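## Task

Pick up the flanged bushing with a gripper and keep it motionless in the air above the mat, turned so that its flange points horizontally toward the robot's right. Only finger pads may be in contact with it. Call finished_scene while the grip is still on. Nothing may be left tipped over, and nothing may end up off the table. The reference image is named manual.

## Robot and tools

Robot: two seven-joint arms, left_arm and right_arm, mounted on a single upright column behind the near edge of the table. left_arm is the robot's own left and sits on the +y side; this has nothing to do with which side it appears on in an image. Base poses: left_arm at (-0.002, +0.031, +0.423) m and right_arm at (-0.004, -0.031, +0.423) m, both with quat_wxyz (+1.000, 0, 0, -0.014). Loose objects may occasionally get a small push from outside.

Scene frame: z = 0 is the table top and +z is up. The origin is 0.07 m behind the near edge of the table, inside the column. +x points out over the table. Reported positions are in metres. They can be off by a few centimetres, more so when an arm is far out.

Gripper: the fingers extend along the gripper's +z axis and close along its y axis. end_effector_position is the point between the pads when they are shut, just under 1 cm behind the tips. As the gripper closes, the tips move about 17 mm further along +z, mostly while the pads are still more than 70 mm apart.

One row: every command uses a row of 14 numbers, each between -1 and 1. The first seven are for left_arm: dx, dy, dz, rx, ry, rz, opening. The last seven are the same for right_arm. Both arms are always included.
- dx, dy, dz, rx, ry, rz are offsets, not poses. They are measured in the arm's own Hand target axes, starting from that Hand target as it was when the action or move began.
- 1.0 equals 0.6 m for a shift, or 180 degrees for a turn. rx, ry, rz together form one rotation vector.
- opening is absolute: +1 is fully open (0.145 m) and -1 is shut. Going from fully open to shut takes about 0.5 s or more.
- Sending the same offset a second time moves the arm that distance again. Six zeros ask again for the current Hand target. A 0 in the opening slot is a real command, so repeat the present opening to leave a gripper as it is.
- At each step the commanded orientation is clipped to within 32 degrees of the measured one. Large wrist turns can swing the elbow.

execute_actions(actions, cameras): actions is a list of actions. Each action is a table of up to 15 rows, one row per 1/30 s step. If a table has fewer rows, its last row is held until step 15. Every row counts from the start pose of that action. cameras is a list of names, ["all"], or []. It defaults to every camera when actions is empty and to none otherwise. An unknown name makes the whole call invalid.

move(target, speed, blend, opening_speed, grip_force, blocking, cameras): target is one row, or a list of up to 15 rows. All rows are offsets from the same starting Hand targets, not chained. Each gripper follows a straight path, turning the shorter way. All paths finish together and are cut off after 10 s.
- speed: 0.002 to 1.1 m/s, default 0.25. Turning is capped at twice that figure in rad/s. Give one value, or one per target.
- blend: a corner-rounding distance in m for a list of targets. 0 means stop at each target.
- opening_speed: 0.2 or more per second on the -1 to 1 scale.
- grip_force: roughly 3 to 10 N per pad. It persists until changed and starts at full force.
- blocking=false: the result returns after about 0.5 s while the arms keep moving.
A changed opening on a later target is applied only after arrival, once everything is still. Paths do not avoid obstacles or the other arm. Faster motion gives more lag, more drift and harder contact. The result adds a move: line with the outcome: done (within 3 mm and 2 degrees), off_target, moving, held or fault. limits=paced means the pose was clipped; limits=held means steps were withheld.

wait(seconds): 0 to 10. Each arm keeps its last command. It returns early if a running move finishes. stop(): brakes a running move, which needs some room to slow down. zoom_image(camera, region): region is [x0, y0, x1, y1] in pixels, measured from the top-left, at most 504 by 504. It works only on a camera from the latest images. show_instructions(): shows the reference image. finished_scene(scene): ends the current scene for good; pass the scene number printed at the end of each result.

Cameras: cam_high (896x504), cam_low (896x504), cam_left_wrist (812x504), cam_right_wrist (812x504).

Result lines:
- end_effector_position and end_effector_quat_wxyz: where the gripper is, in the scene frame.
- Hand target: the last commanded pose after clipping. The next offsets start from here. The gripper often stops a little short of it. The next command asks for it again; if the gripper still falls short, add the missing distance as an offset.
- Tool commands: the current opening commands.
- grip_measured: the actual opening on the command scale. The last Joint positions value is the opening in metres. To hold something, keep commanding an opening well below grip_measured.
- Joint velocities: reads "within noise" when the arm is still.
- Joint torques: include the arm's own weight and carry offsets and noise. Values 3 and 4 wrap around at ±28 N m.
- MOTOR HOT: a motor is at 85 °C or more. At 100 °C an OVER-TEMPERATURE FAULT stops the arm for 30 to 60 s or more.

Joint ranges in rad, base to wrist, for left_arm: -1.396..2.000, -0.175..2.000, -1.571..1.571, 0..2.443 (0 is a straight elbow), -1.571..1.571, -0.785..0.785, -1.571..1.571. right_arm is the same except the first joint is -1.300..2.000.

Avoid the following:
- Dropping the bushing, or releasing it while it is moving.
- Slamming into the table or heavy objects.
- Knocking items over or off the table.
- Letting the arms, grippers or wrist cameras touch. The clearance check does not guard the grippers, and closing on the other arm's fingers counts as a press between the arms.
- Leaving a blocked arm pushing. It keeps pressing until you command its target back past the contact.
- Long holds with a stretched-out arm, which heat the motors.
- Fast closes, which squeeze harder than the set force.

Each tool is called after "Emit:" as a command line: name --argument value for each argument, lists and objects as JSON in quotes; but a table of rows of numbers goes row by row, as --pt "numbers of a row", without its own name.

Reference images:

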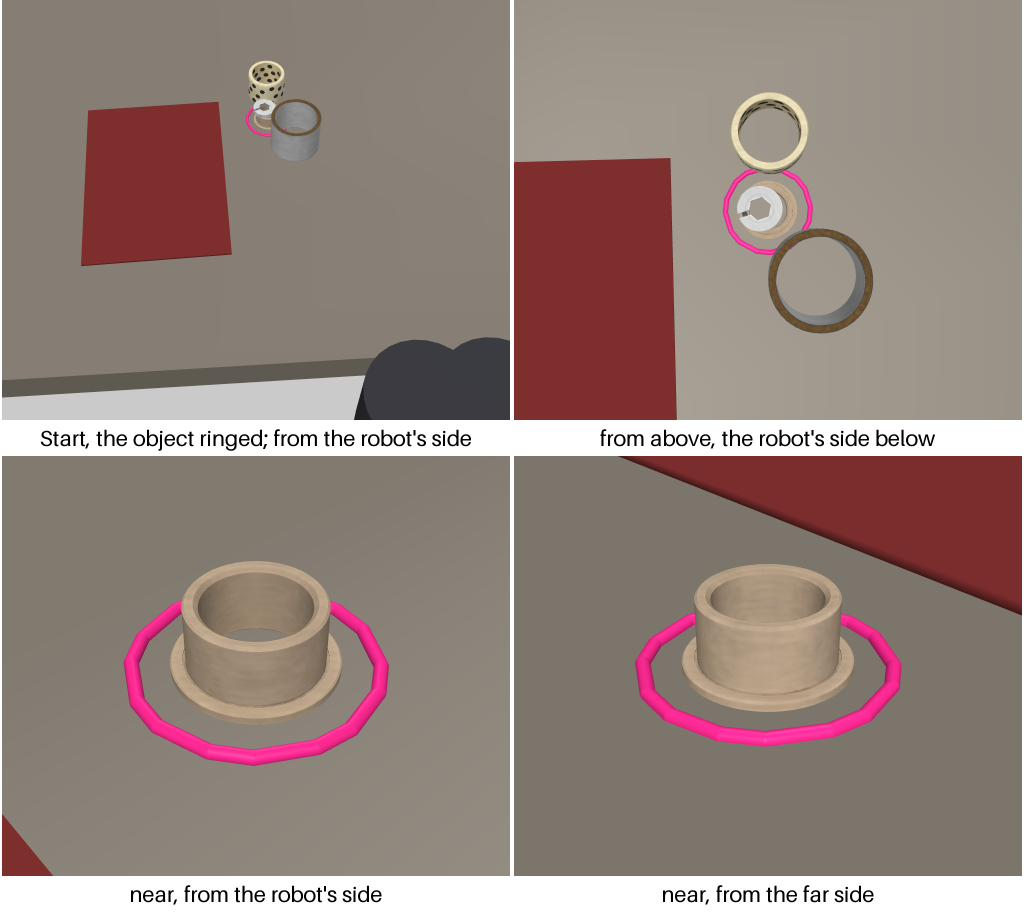

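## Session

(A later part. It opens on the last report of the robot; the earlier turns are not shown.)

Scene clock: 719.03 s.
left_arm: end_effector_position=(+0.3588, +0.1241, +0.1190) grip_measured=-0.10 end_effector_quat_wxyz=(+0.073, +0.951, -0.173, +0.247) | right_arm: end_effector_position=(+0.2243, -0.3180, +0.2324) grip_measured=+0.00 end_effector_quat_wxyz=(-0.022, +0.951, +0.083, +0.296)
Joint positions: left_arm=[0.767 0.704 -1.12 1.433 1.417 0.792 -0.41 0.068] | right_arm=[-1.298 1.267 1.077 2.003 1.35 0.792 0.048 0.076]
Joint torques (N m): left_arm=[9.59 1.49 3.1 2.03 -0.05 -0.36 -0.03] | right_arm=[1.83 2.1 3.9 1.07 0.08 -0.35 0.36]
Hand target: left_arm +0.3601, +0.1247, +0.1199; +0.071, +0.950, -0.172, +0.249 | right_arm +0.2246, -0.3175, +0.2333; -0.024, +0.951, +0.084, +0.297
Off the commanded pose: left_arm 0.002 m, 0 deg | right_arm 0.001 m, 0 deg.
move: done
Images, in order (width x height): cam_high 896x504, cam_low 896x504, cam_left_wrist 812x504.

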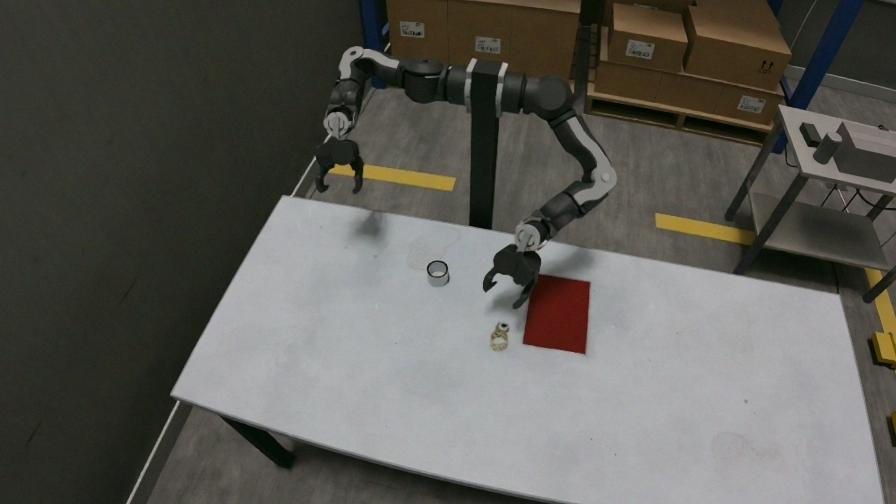

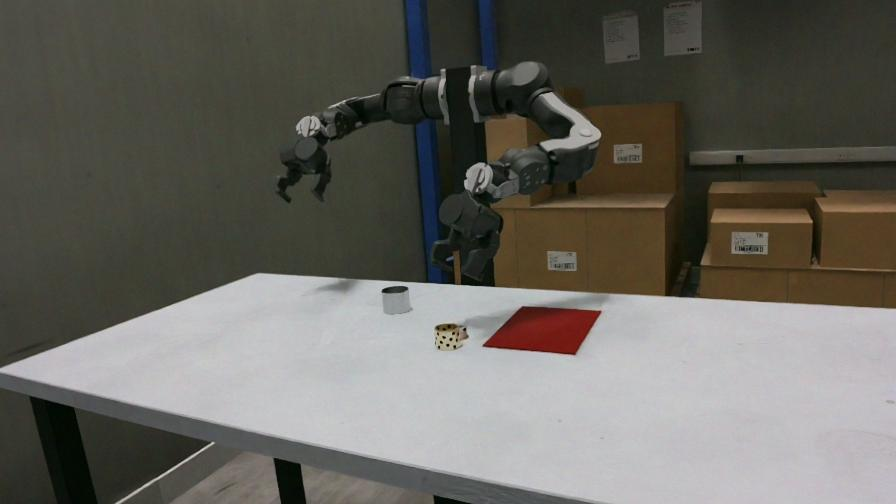

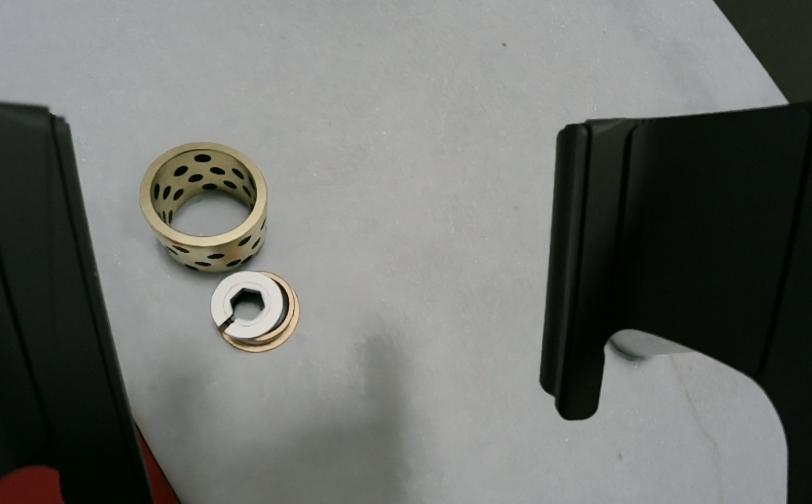

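Emit:
move --target '[-0.032,-0.027,0.0665,0.0586,0.0027,-0.0705,-0.1,0,0,0,0,0,0,0]' --speed 0.2 --cameras '["cam_high","cam_low","cam_left_wrist"]'

Emit:
zoom_image --camera "cam_high" --region '[460, 270, 550, 360]'

Emit:
zoom_image --camera "cam_low" --region '[420, 260, 510, 350]'

Scene clock: 754.87 s.
left_arm: end_effector_position=(+0.3674, +0.1348, +0.0749) grip_measured=-0.10 end_effector_quat_wxyz=(+0.013, +0.965, -0.046, +0.257) | right_arm: end_effector_position=(+0.2243, -0.3180, +0.2324) grip_measured=+0.00 end_effector_quat_wxyz=(-0.022, +0.951, +0.083, +0.296)
Joint positions: left_arm=[0.661 0.551 -1.064 1.255 1.449 0.623 -0.648 0.068] | right_arm=[-1.298 1.267 1.077 2.003 1.35 0.792 0.048 0.076]
Joint torques (N m): left_arm=[9.06 1.25 2.8 1.99 -0.04 -0.42 -0.06] | right_arm=[1.78 1.99 4.04 1.06 0.14 -0.36 0.32]
Hand target: left_arm +0.3681, +0.1366, +0.0750; +0.011, +0.965, -0.042, +0.259 | right_arm +0.2246, -0.3175, +0.2333; -0.024, +0.951, +0.084, +0.297
Off the commanded pose: left_arm 0.002 m, 1 deg | right_arm 0.001 m, 0 deg.
move: done
Images, in order (width x height): cam_high 896x504, cam_low 896x504, cam_left_wrist 812x504.

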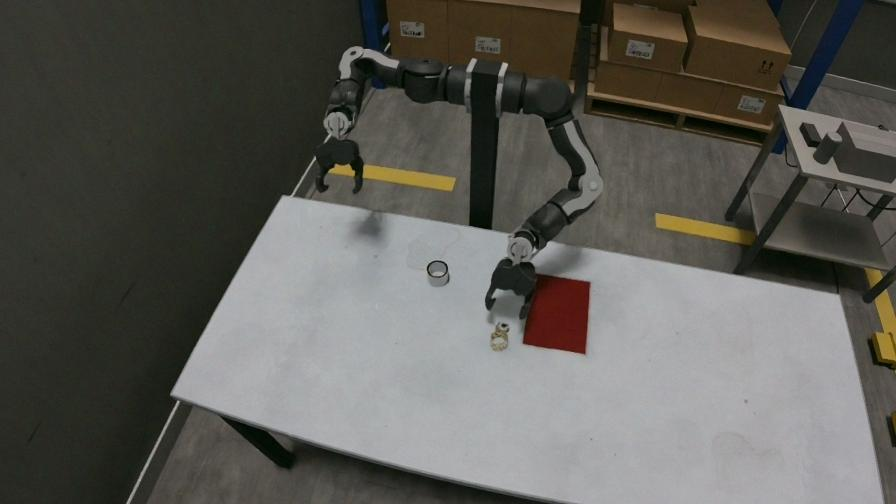

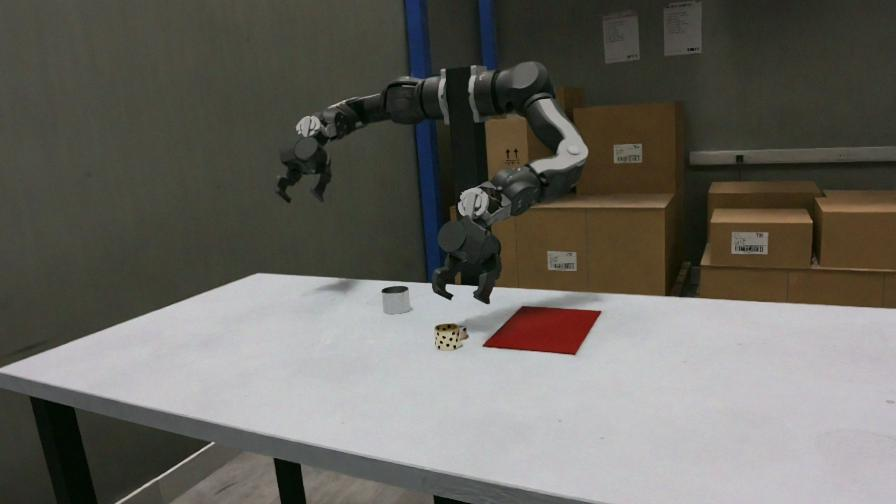

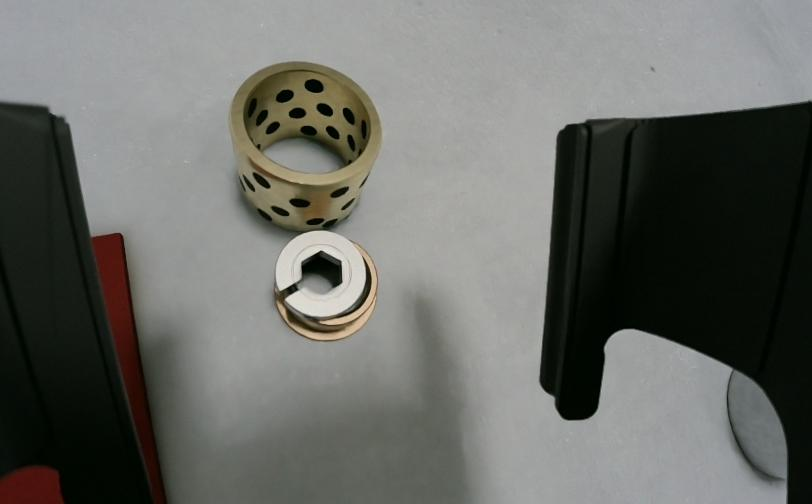

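Scaled by 5.600 from the camera's 896x504 image, which has a finer 1280x720 frame.

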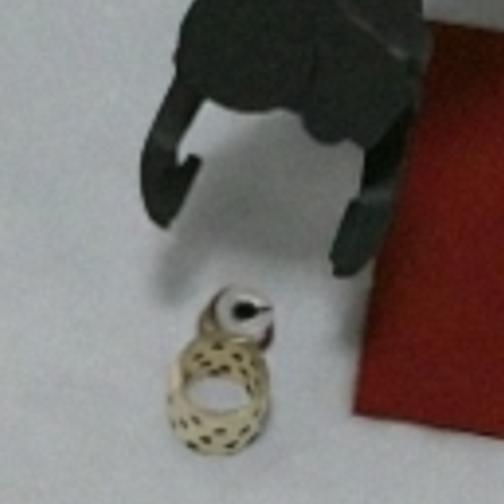

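Scaled by 5.600 from the camera's 896x504 image, which has a finer 1280x720 frame.

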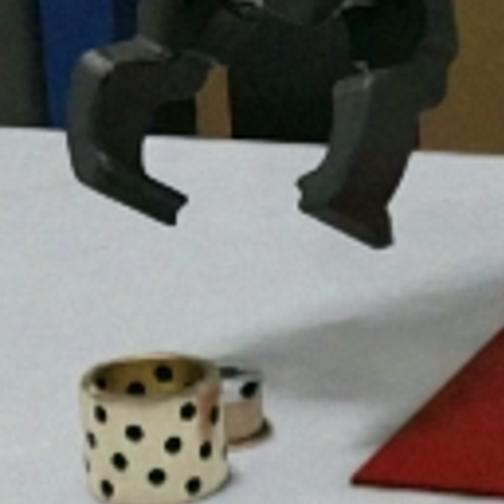

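Emit:
move --pt "-0.038 0.0115 0.063 0 0 0 -0.1 0 0 0 0 0 0 0" --pt "-0.038 0.0115 0.063 0 0 0 -0.95 0 0 0 0 0 0 0" --speed 0.1 --opening_speed 0.6 --grip_force 5 --cameras '["cam_high","cam_low","cam_left_wrist"]'

Emit:
zoom_image --camera "cam_high" --region '[460, 270, 550, 360]'

Emit:
zoom_image --camera "cam_low" --region '[420, 260, 510, 350]'

Scene clock: 778.47 s.
left_arm: end_effector_position=(+0.3666, +0.1297, +0.0312) grip_measured=-0.95 end_effector_quat_wxyz=(+0.010, +0.965, -0.042, +0.258) | right_arm: end_effector_position=(+0.2243, -0.3180, +0.2324) grip_measured=+0.00 end_effector_quat_wxyz=(-0.022, +0.951, +0.083, +0.296)
Joint positions: left_arm=[0.64 0.441 -1.124 1.027 1.345 0.506 -0.517 0.004] | right_arm=[-1.298 1.267 1.077 2.003 1.35 0.792 0.048 0.076]
Joint torques (N m): left_arm=[8.95 0.94 1.85 2.13 -0.11 -0.42 0.2] | right_arm=[1.46 1.86 4.04 1.05 0.1 -0.33 0.36]
Hand target: left_arm +0.3667, +0.1298, +0.0309; +0.011, +0.965, -0.042, +0.259 | right_arm +0.2246, -0.3175, +0.2333; -0.024, +0.951, +0.084, +0.297
Off the commanded pose: left_arm 0.000 m, 0 deg | right_arm 0.001 m, 0 deg.
grip_force (N): 5, 5
move: done
Images, in order (width x height): cam_high 896x504, cam_low 896x504, cam_left_wrist 812x504.

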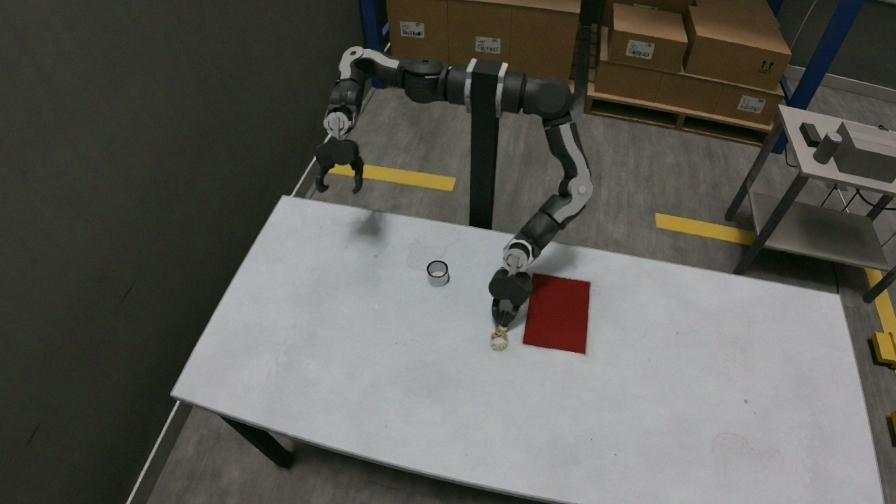

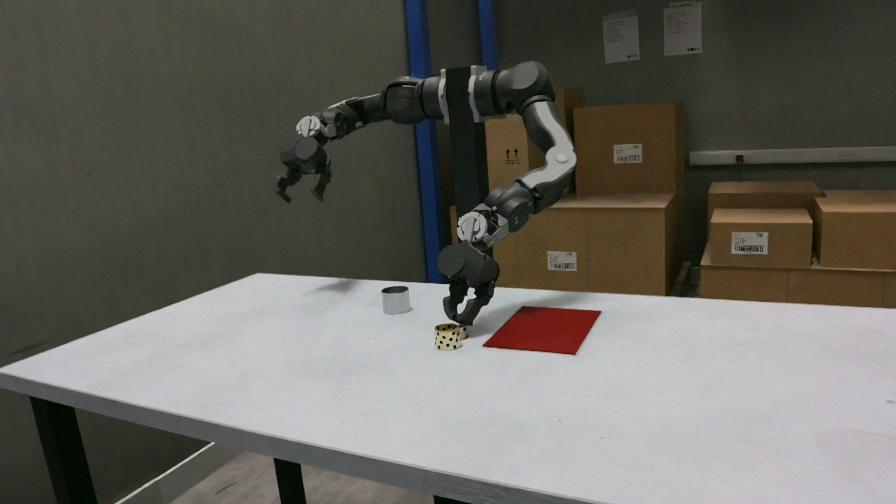

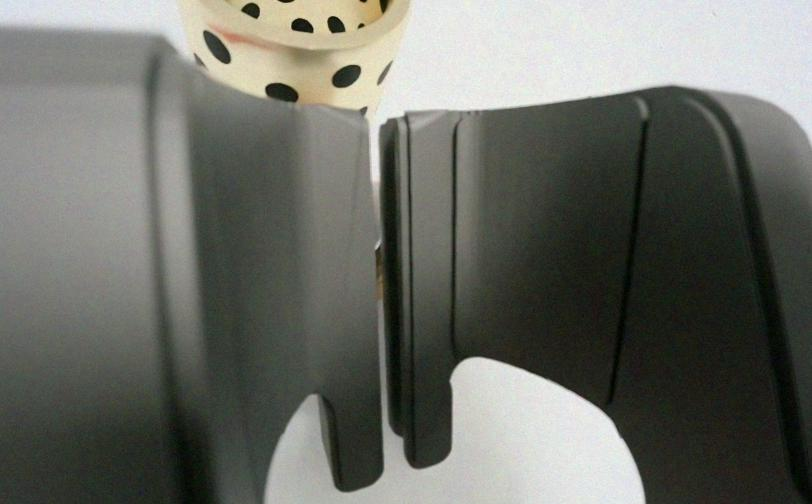

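Scaled by 5.600 from the camera's 896x504 image, which has a finer 1280x720 frame.

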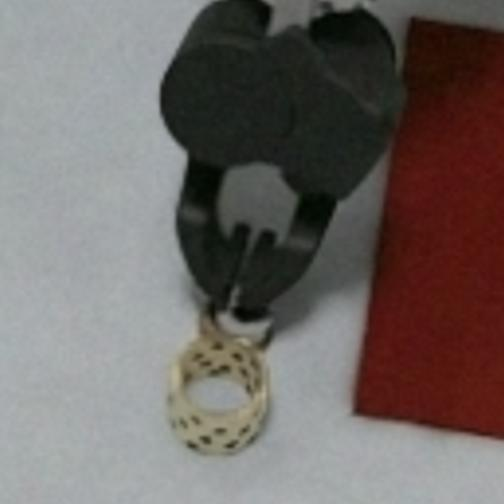

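Scaled by 5.600 from the camera's 896x504 image, which has a finer 1280x720 frame.

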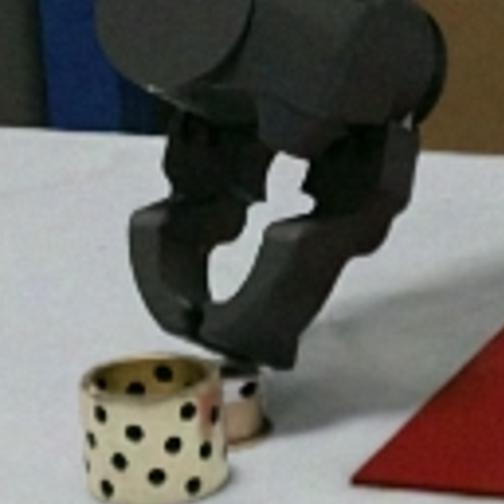

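Emit:
move --pt "0 0 0 0 0 0 -0.2 0 0 0 0 0 0 0" --pt "0.001 -0.004 0.018 0 0 0 -0.2 0 0 0 0 0 0 0" --pt "0.001 -0.004 0.018 0 0 0 -0.95 0 0 0 0 0 0 0" --speed 0.1 --opening_speed 0.8 --cameras '["cam_high","cam_low","cam_left_wrist"]'

Emit:
zoom_image --camera "cam_high" --region '[460, 270, 550, 360]'

Emit:
zoom_image --camera "cam_low" --region '[420, 260, 510, 350]'

Scene clock: 798.17 s.
left_arm: end_effector_position=(+0.3743, +0.1315, +0.0237) grip_measured=-0.69 end_effector_quat_wxyz=(+0.010, +0.964, -0.042, +0.262) | right_arm: end_effector_position=(+0.2243, -0.3180, +0.2324) grip_measured=+0.00 end_effector_quat_wxyz=(-0.022, +0.951, +0.083, +0.296)
Joint positions: left_arm=[0.655 0.402 -1.126 0.928 1.305 0.484 -0.451 0.024] | right_arm=[-1.298 1.267 1.077 2.003 1.35 0.792 0.048 0.076]
Joint torques (N m): left_arm=[8.93 0.57 1.57 1.54 -0.04 -0.27 0.19] | right_arm=[1.83 1.99 4.03 1.1 0.08 -0.36 0.33]
Hand target: left_arm +0.3729, +0.1316, +0.0219; +0.011, +0.965, -0.042, +0.259 | right_arm +0.2246, -0.3175, +0.2333; -0.024, +0.951, +0.084, +0.297
Off the commanded pose: left_arm 0.002 m, 0 deg | right_arm 0.001 m, 0 deg.
grip_force (N): 5, 5
move: done
Images, in order (width x height): cam_high 896x504, cam_low 896x504, cam_left_wrist 812x504.

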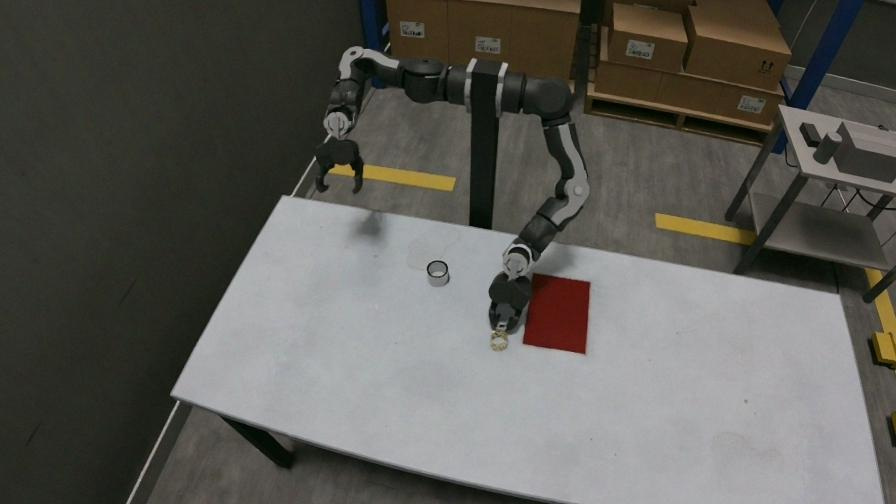

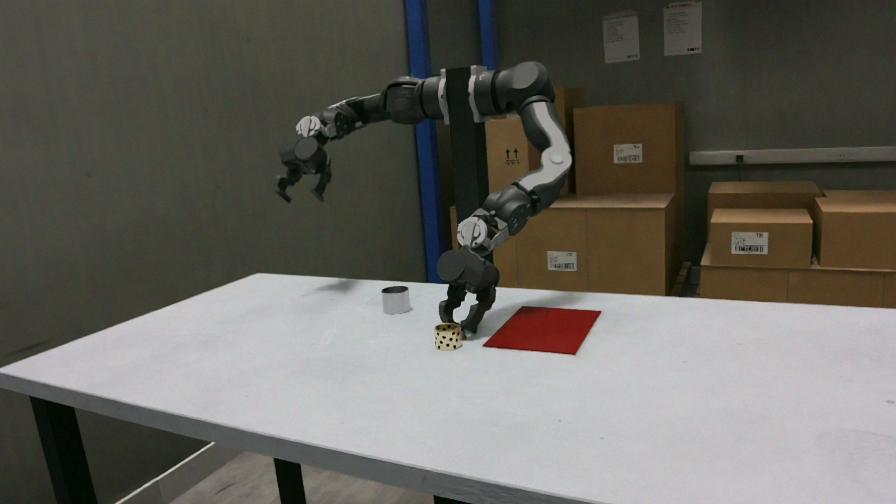

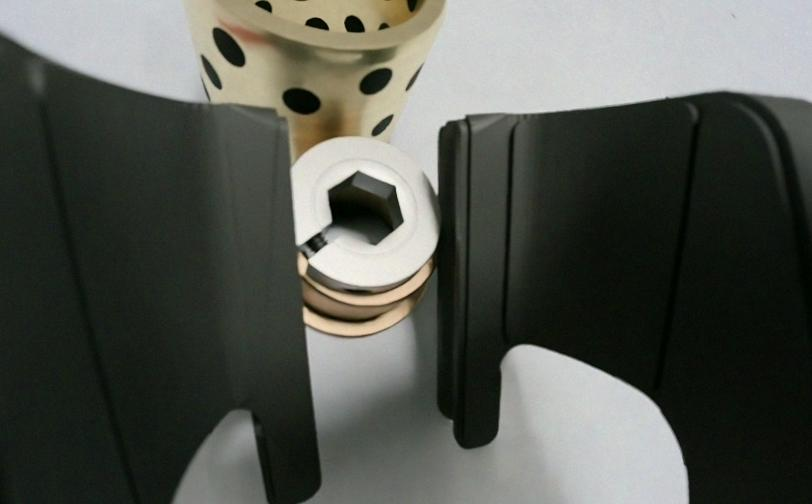

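Scaled by 5.600 from the camera's 896x504 image, which has a finer 1280x720 frame.

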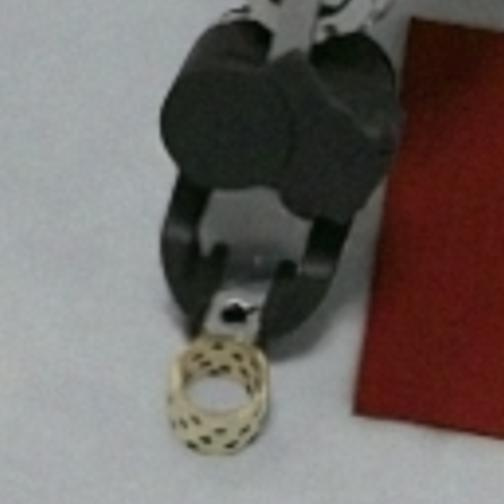

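Scaled by 5.600 from the camera's 896x504 image, which has a finer 1280x720 frame.

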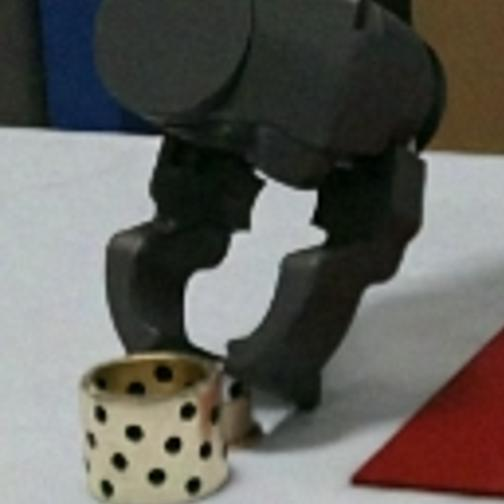

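Emit:
move --target '[0.021,0,-0.036,0,0,0,-0.95,0,0,0,0,0,0,0]' --speed 0.08 --cameras '["cam_low","cam_left_wrist"]'

Emit:
zoom_image --camera "cam_low" --region '[420, 260, 510, 350]'

Scene clock: 805.80 s.
left_arm: end_effector_position=(+0.3721, +0.1309, +0.0457) grip_measured=-0.69 end_effector_quat_wxyz=(+0.013, +0.965, -0.042, +0.258) | right_arm: end_effector_position=(+0.2243, -0.3180, +0.2324) grip_measured=+0.00 end_effector_quat_wxyz=(-0.022, +0.951, +0.083, +0.296)
Joint positions: left_arm=[0.658 0.464 -1.099 1.075 1.365 0.552 -0.54 0.023] | right_arm=[-1.298 1.267 1.077 2.003 1.35 0.792 0.048 0.076]
Joint torques (N m): left_arm=[9.98 1.2 2.33 2.71 -0.05 -0.22 -0.08] | right_arm=[1.38 1.91 4.29 0.79 0.09 -0.36 0.33]
Hand target: left_arm +0.3729, +0.1317, +0.0468; +0.011, +0.965, -0.042, +0.259 | right_arm +0.2246, -0.3175, +0.2333; -0.024, +0.951, +0.084, +0.297
Off the commanded pose: left_arm 0.002 m, 0 deg | right_arm 0.001 m, 0 deg.
grip_force (N): 5, 5
move: done
Images, in order (width x height): cam_low 896x504, cam_left_wrist 812x504.

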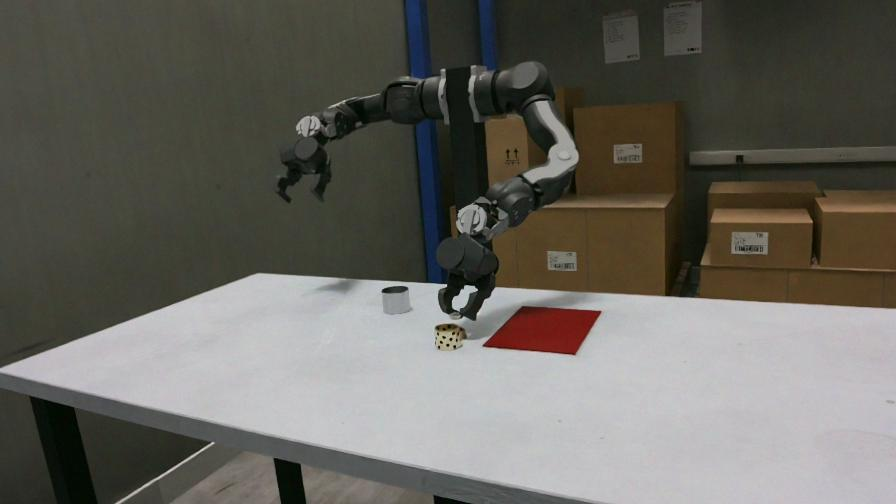

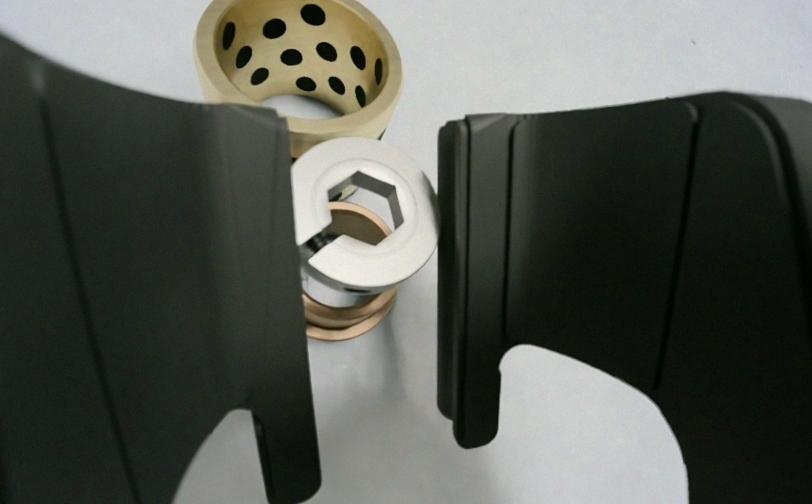

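Scaled by 5.600 from the camera's 896x504 image, which has a finer 1280x720 frame.

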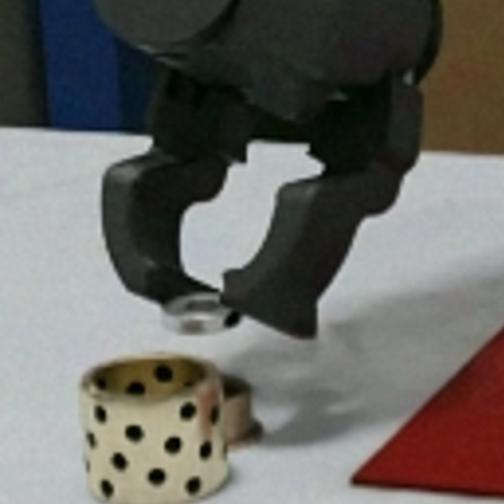

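Emit:
move --pt "0.025 0 -0.0433 0 0 0 -0.95 0 0 0 0 0 0 0" --pt "-0.081 0.128 -0.105 0 0 0 -0.95 0 0 0 0 0 0 0" --pt "-0.137 0.128 -0.009 0 0 0 -0.95 0 0 0 0 0 0 0" --pt "-0.137 0.128 -0.009 0 0 0 -0.3 0 0 0 0 0 0 0" --pt "-0.081 0.128 -0.105 0 0 0 -0.3 0 0 0 0 0 0 0" --speed '[0.2,0.2,0.08,0.1,0.15]' --blend '[0.015,0.005,0,0,0]' --opening_speed 0.6 --cameras '["cam_high","cam_left_wrist"]'

Emit:
zoom_image --camera "cam_high" --region '[440, 260, 540, 360]'

Scene clock: 826.73 s.
left_arm: end_effector_position=(+0.2937, +0.0601, +0.0783) grip_measured=-0.30 end_effector_quat_wxyz=(+0.015, +0.964, -0.041, +0.261) | right_arm: end_effector_position=(+0.2243, -0.3180, +0.2324) grip_measured=+0.00 end_effector_quat_wxyz=(-0.022, +0.951, +0.083, +0.296)
Joint positions: left_arm=[0.419 0.423 -1.022 1.588 1.44 0.545 -1.062 0.053] | right_arm=[-1.298 1.267 1.077 2.003 1.35 0.792 0.048 0.076]
Joint torques (N m): left_arm=[6.74 0.15 1.74 2.96 -0.17 -0.15 -0.07] | right_arm=[1.57 1.94 4 1.01 0.06 -0.38 0.34]
Hand target: left_arm +0.2930, +0.0614, +0.0772; +0.011, +0.965, -0.042, +0.259 | right_arm +0.2246, -0.3175, +0.2333; -0.024, +0.951, +0.084, +0.297
Off the commanded pose: left_arm 0.002 m, 1 deg | right_arm 0.001 m, 0 deg.
grip_force (N): 5, 5
move: done; target 4's new opening was sent with left_arm's hand 0.010 m and 2 deg from that target
Images, in order (width x height): cam_high 896x504, cam_left_wrist 812x504.

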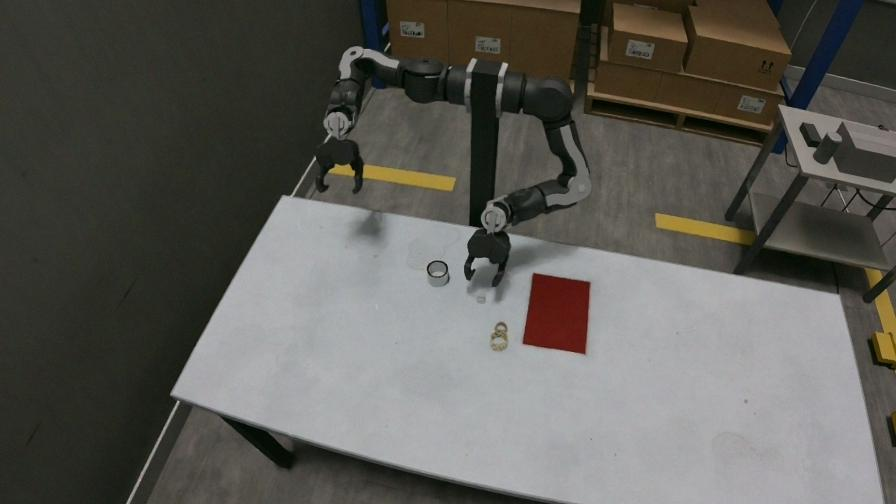

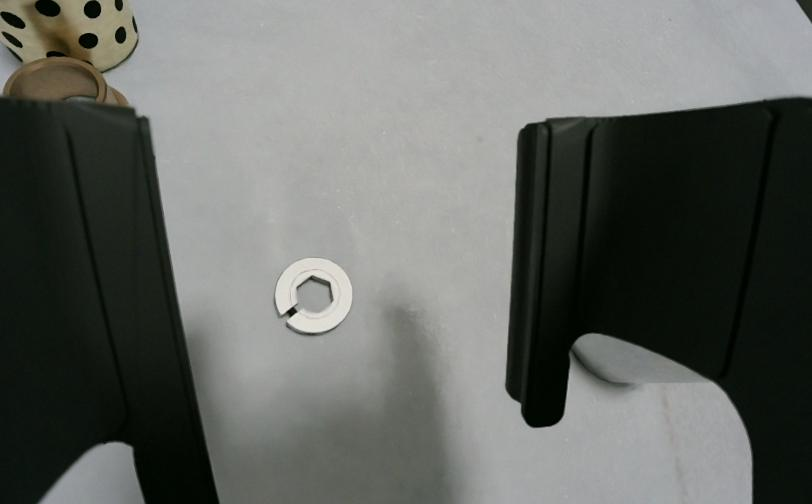

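Scaled by 5.040 from the camera's 896x504 image, which has a finer 1280x720 frame.

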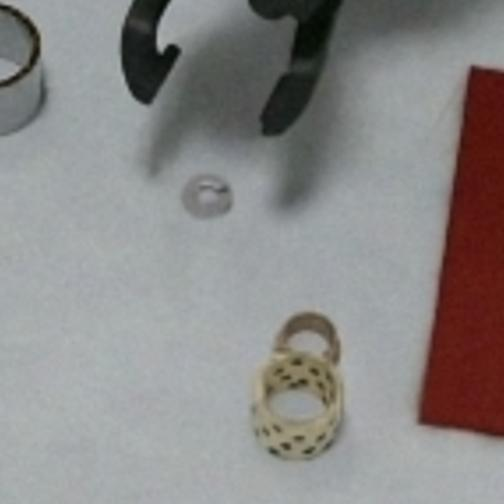

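Emit:
move --target '[0.098,-0.1135,0.0545,0,0,0,-0.2,0,0,0,0,0,0,0]' --speed 0.2 --cameras '["cam_high","cam_left_wrist"]'

Emit:
zoom_image --camera "cam_high" --region '[460, 270, 550, 360]'

Scene clock: 844.83 s.
left_arm: end_effector_position=(+0.3676, +0.1239, +0.0799) grip_measured=-0.20 end_effector_quat_wxyz=(+0.010, +0.964, -0.039, +0.262) | right_arm: end_effector_position=(+0.2243, -0.3180, +0.2324) grip_measured=+0.00 end_effector_quat_wxyz=(-0.022, +0.951, +0.083, +0.296)
Joint positions: left_arm=[0.64 0.512 -1.018 1.277 1.439 0.639 -0.713 0.061] | right_arm=[-1.298 1.267 1.077 2.003 1.35 0.792 0.048 0.076]
Joint torques (N m): left_arm=[8.58 0.99 1.69 2.48 -0.13 -0.2 0.16] | right_arm=[1.7 1.96 3.88 0.87 0.1 -0.29 0.34]
Hand target: left_arm +0.3658, +0.1236, +0.0782; +0.011, +0.965, -0.042, +0.259 | right_arm +0.2246, -0.3175, +0.2333; -0.024, +0.951, +0.084, +0.297
Off the commanded pose: left_arm 0.002 m, 0 deg | right_arm 0.001 m, 0 deg.
grip_force (N): 5, 5
move: done
Images, in order (width x height): cam_high 896x504, cam_left_wrist 812x504.

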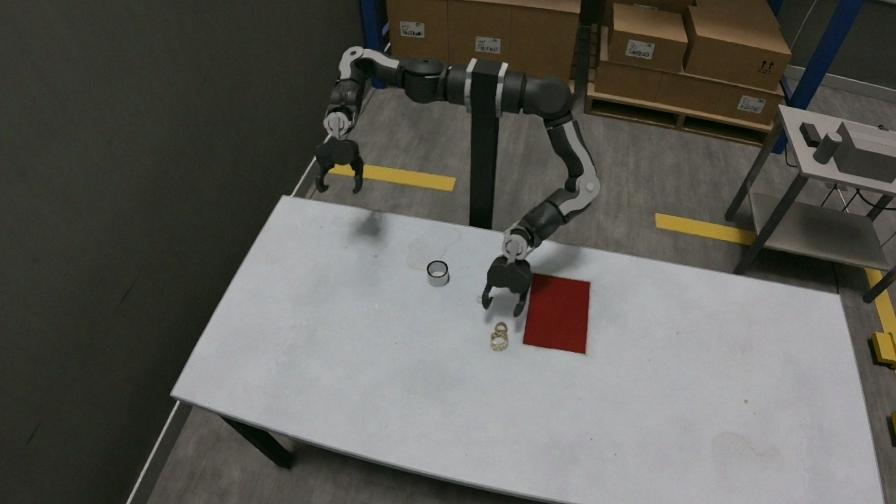

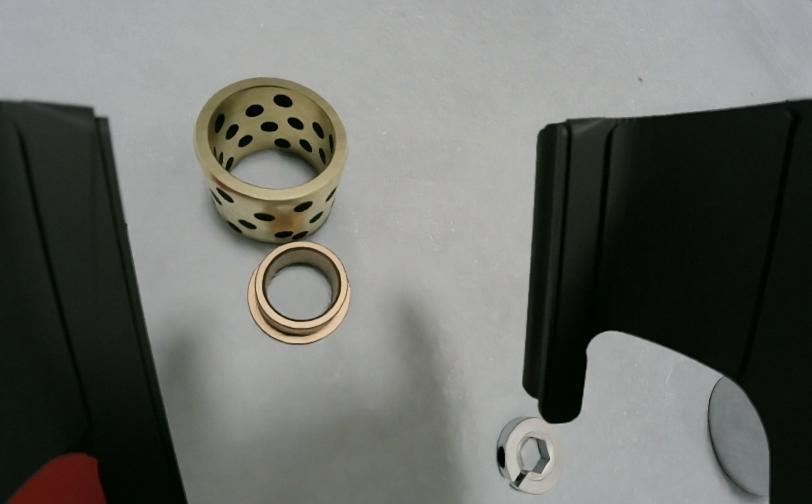

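Scaled by 5.600 from the camera's 896x504 image, which has a finer 1280x720 frame.

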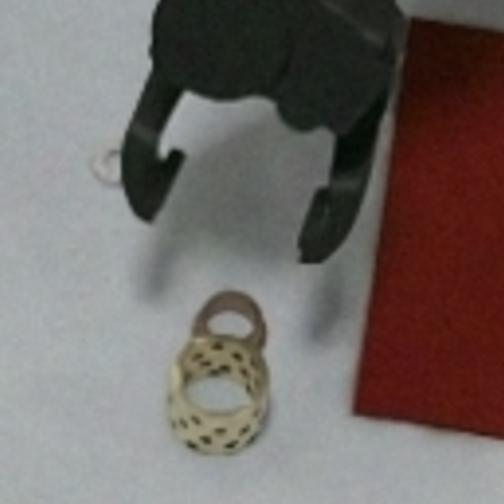

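Emit:
move --pt "-0.0543 -0.006 0.1013 0 0 0 -0.2 0 0 0 0 0 0 0" --pt "-0.0543 -0.006 0.1013 0 0 0 -0.98 0 0 0 0 0 0 0" --pt "-0.0143 -0.006 0.032 0 0 0 -0.98 0 0 0 0 0 0 0" --speed 0.1 --opening_speed 0.7 --grip_force 8 --cameras '["cam_low","cam_left_wrist"]'

Emit:
zoom_image --camera "cam_low" --region '[420, 260, 510, 350]'

Scene clock: 860.70 s.
left_arm: end_effector_position=(+0.3686, +0.1262, +0.0573) grip_measured=-0.98 end_effector_quat_wxyz=(+0.013, +0.965, -0.042, +0.260) | right_arm: end_effector_position=(+0.2243, -0.3180, +0.2324) grip_measured=+0.00 end_effector_quat_wxyz=(-0.022, +0.951, +0.083, +0.296)
Joint positions: left_arm=[0.616 0.47 -1.014 1.161 1.342 0.608 -0.601 0.002] | right_arm=[-1.298 1.267 1.077 2.003 1.35 0.792 0.048 0.076]
Joint torques (N m): left_arm=[9.09 0.83 2.15 2.77 -0.08 -0.22 -0.06] | right_arm=[1.44 1.96 3.97 0.85 0.08 -0.34 0.33]
Hand target: left_arm +0.3684, +0.1269, +0.0573; +0.011, +0.965, -0.042, +0.259 | right_arm +0.2246, -0.3175, +0.2333; -0.024, +0.951, +0.084, +0.297
Off the commanded pose: left_arm 0.001 m, 0 deg | right_arm 0.001 m, 0 deg.
grip_force (N): 8, 8
move: done; target 2's new opening was sent with left_arm's hand 0.010 m and 2 deg from that target
Images, in order (width x height): cam_low 896x504, cam_left_wrist 812x504.

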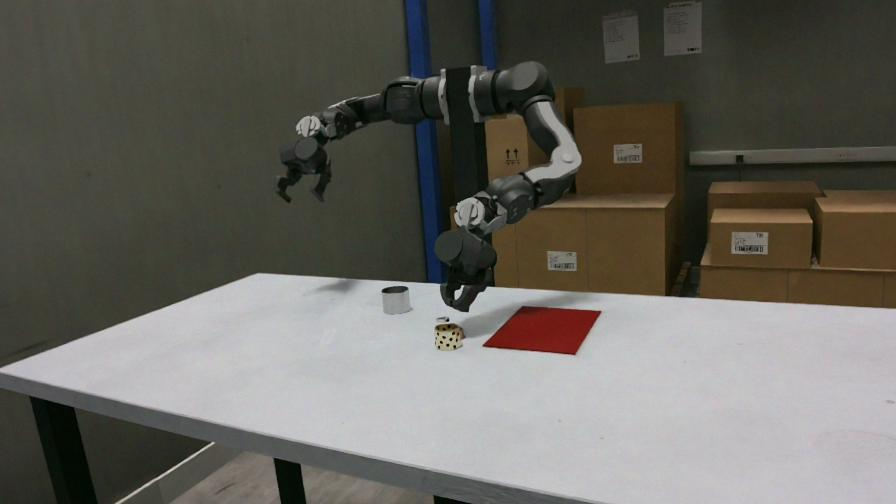

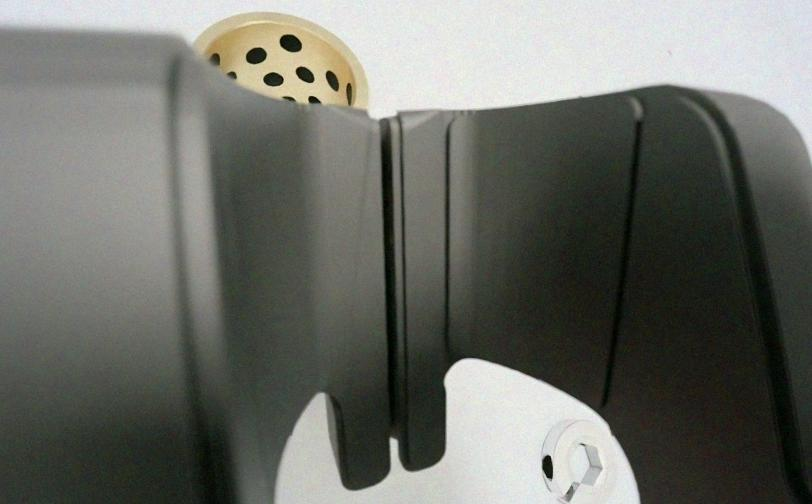

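Scaled by 5.600 from the camera's 896x504 image, which has a finer 1280x720 frame.

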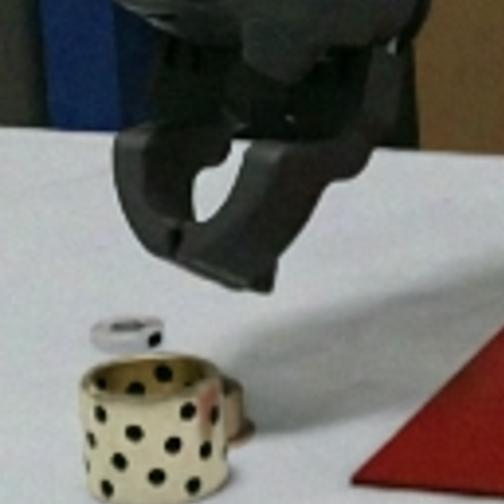

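Emit:
move --target '[0.021,0,-0.036,0,0,0,-0.2,0,0,0,0,0,0,0]' --speed 0.2 --cameras '["cam_high","cam_left_wrist"]'

Emit:
zoom_image --camera "cam_high" --region '[460, 270, 550, 360]'

Scene clock: 877.87 s.
left_arm: end_effector_position=(+0.3673, +0.1260, +0.0806) grip_measured=-0.20 end_effector_quat_wxyz=(+0.013, +0.965, -0.042, +0.257) | right_arm: end_effector_position=(+0.2243, -0.3180, +0.2324) grip_measured=+0.00 end_effector_quat_wxyz=(-0.022, +0.951, +0.083, +0.296)
Joint positions: left_arm=[0.622 0.509 -0.975 1.277 1.412 0.676 -0.697 0.061] | right_arm=[-1.298 1.267 1.077 2.003 1.35 0.792 0.048 0.076]
Joint torques (N m): left_arm=[9.98 1.36 2.48 3.29 -0.07 -0.21 -0.08] | right_arm=[1.62 1.99 4.08 1.06 0.09 -0.38 0.34]
Hand target: left_arm +0.3684, +0.1270, +0.0822; +0.011, +0.965, -0.042, +0.259 | right_arm +0.2246, -0.3175, +0.2333; -0.024, +0.951, +0.084, +0.297
Off the commanded pose: left_arm 0.002 m, 0 deg | right_arm 0.001 m, 0 deg.
grip_force (N): 8, 8
move: done
Images, in order (width x height): cam_high 896x504, cam_left_wrist 812x504.

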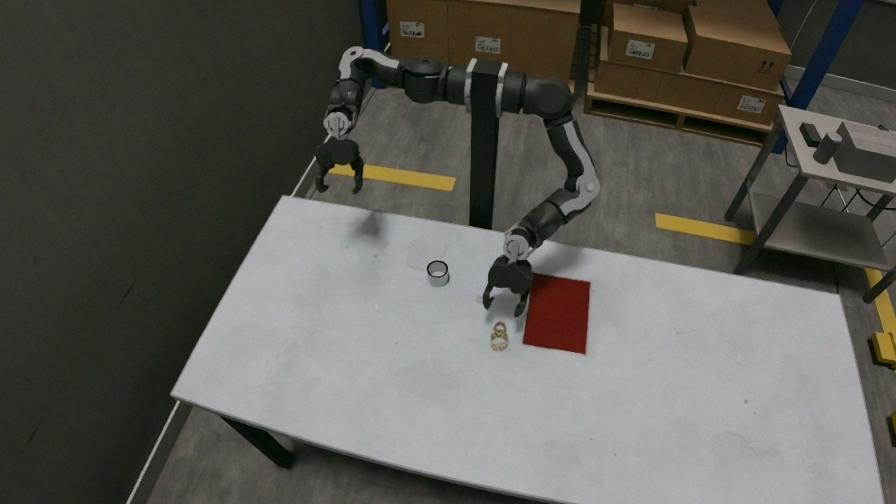

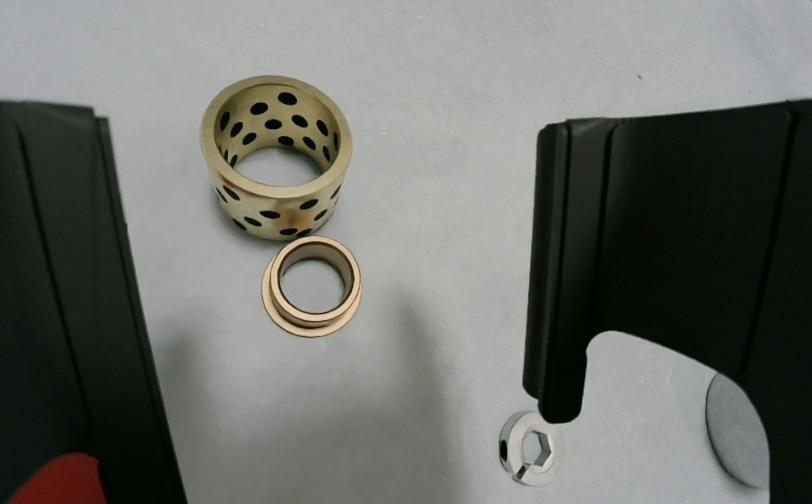

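Scaled by 5.600 from the camera's 896x504 image, which has a finer 1280x720 frame.

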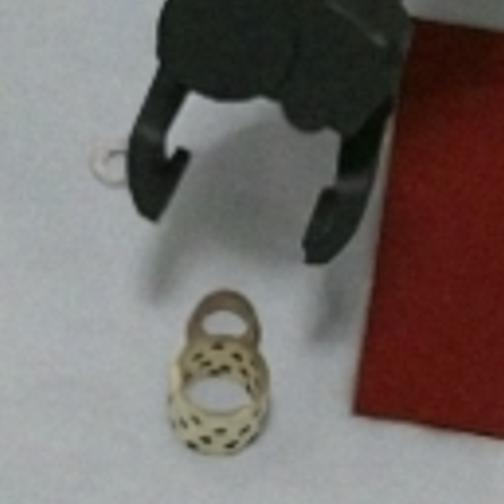

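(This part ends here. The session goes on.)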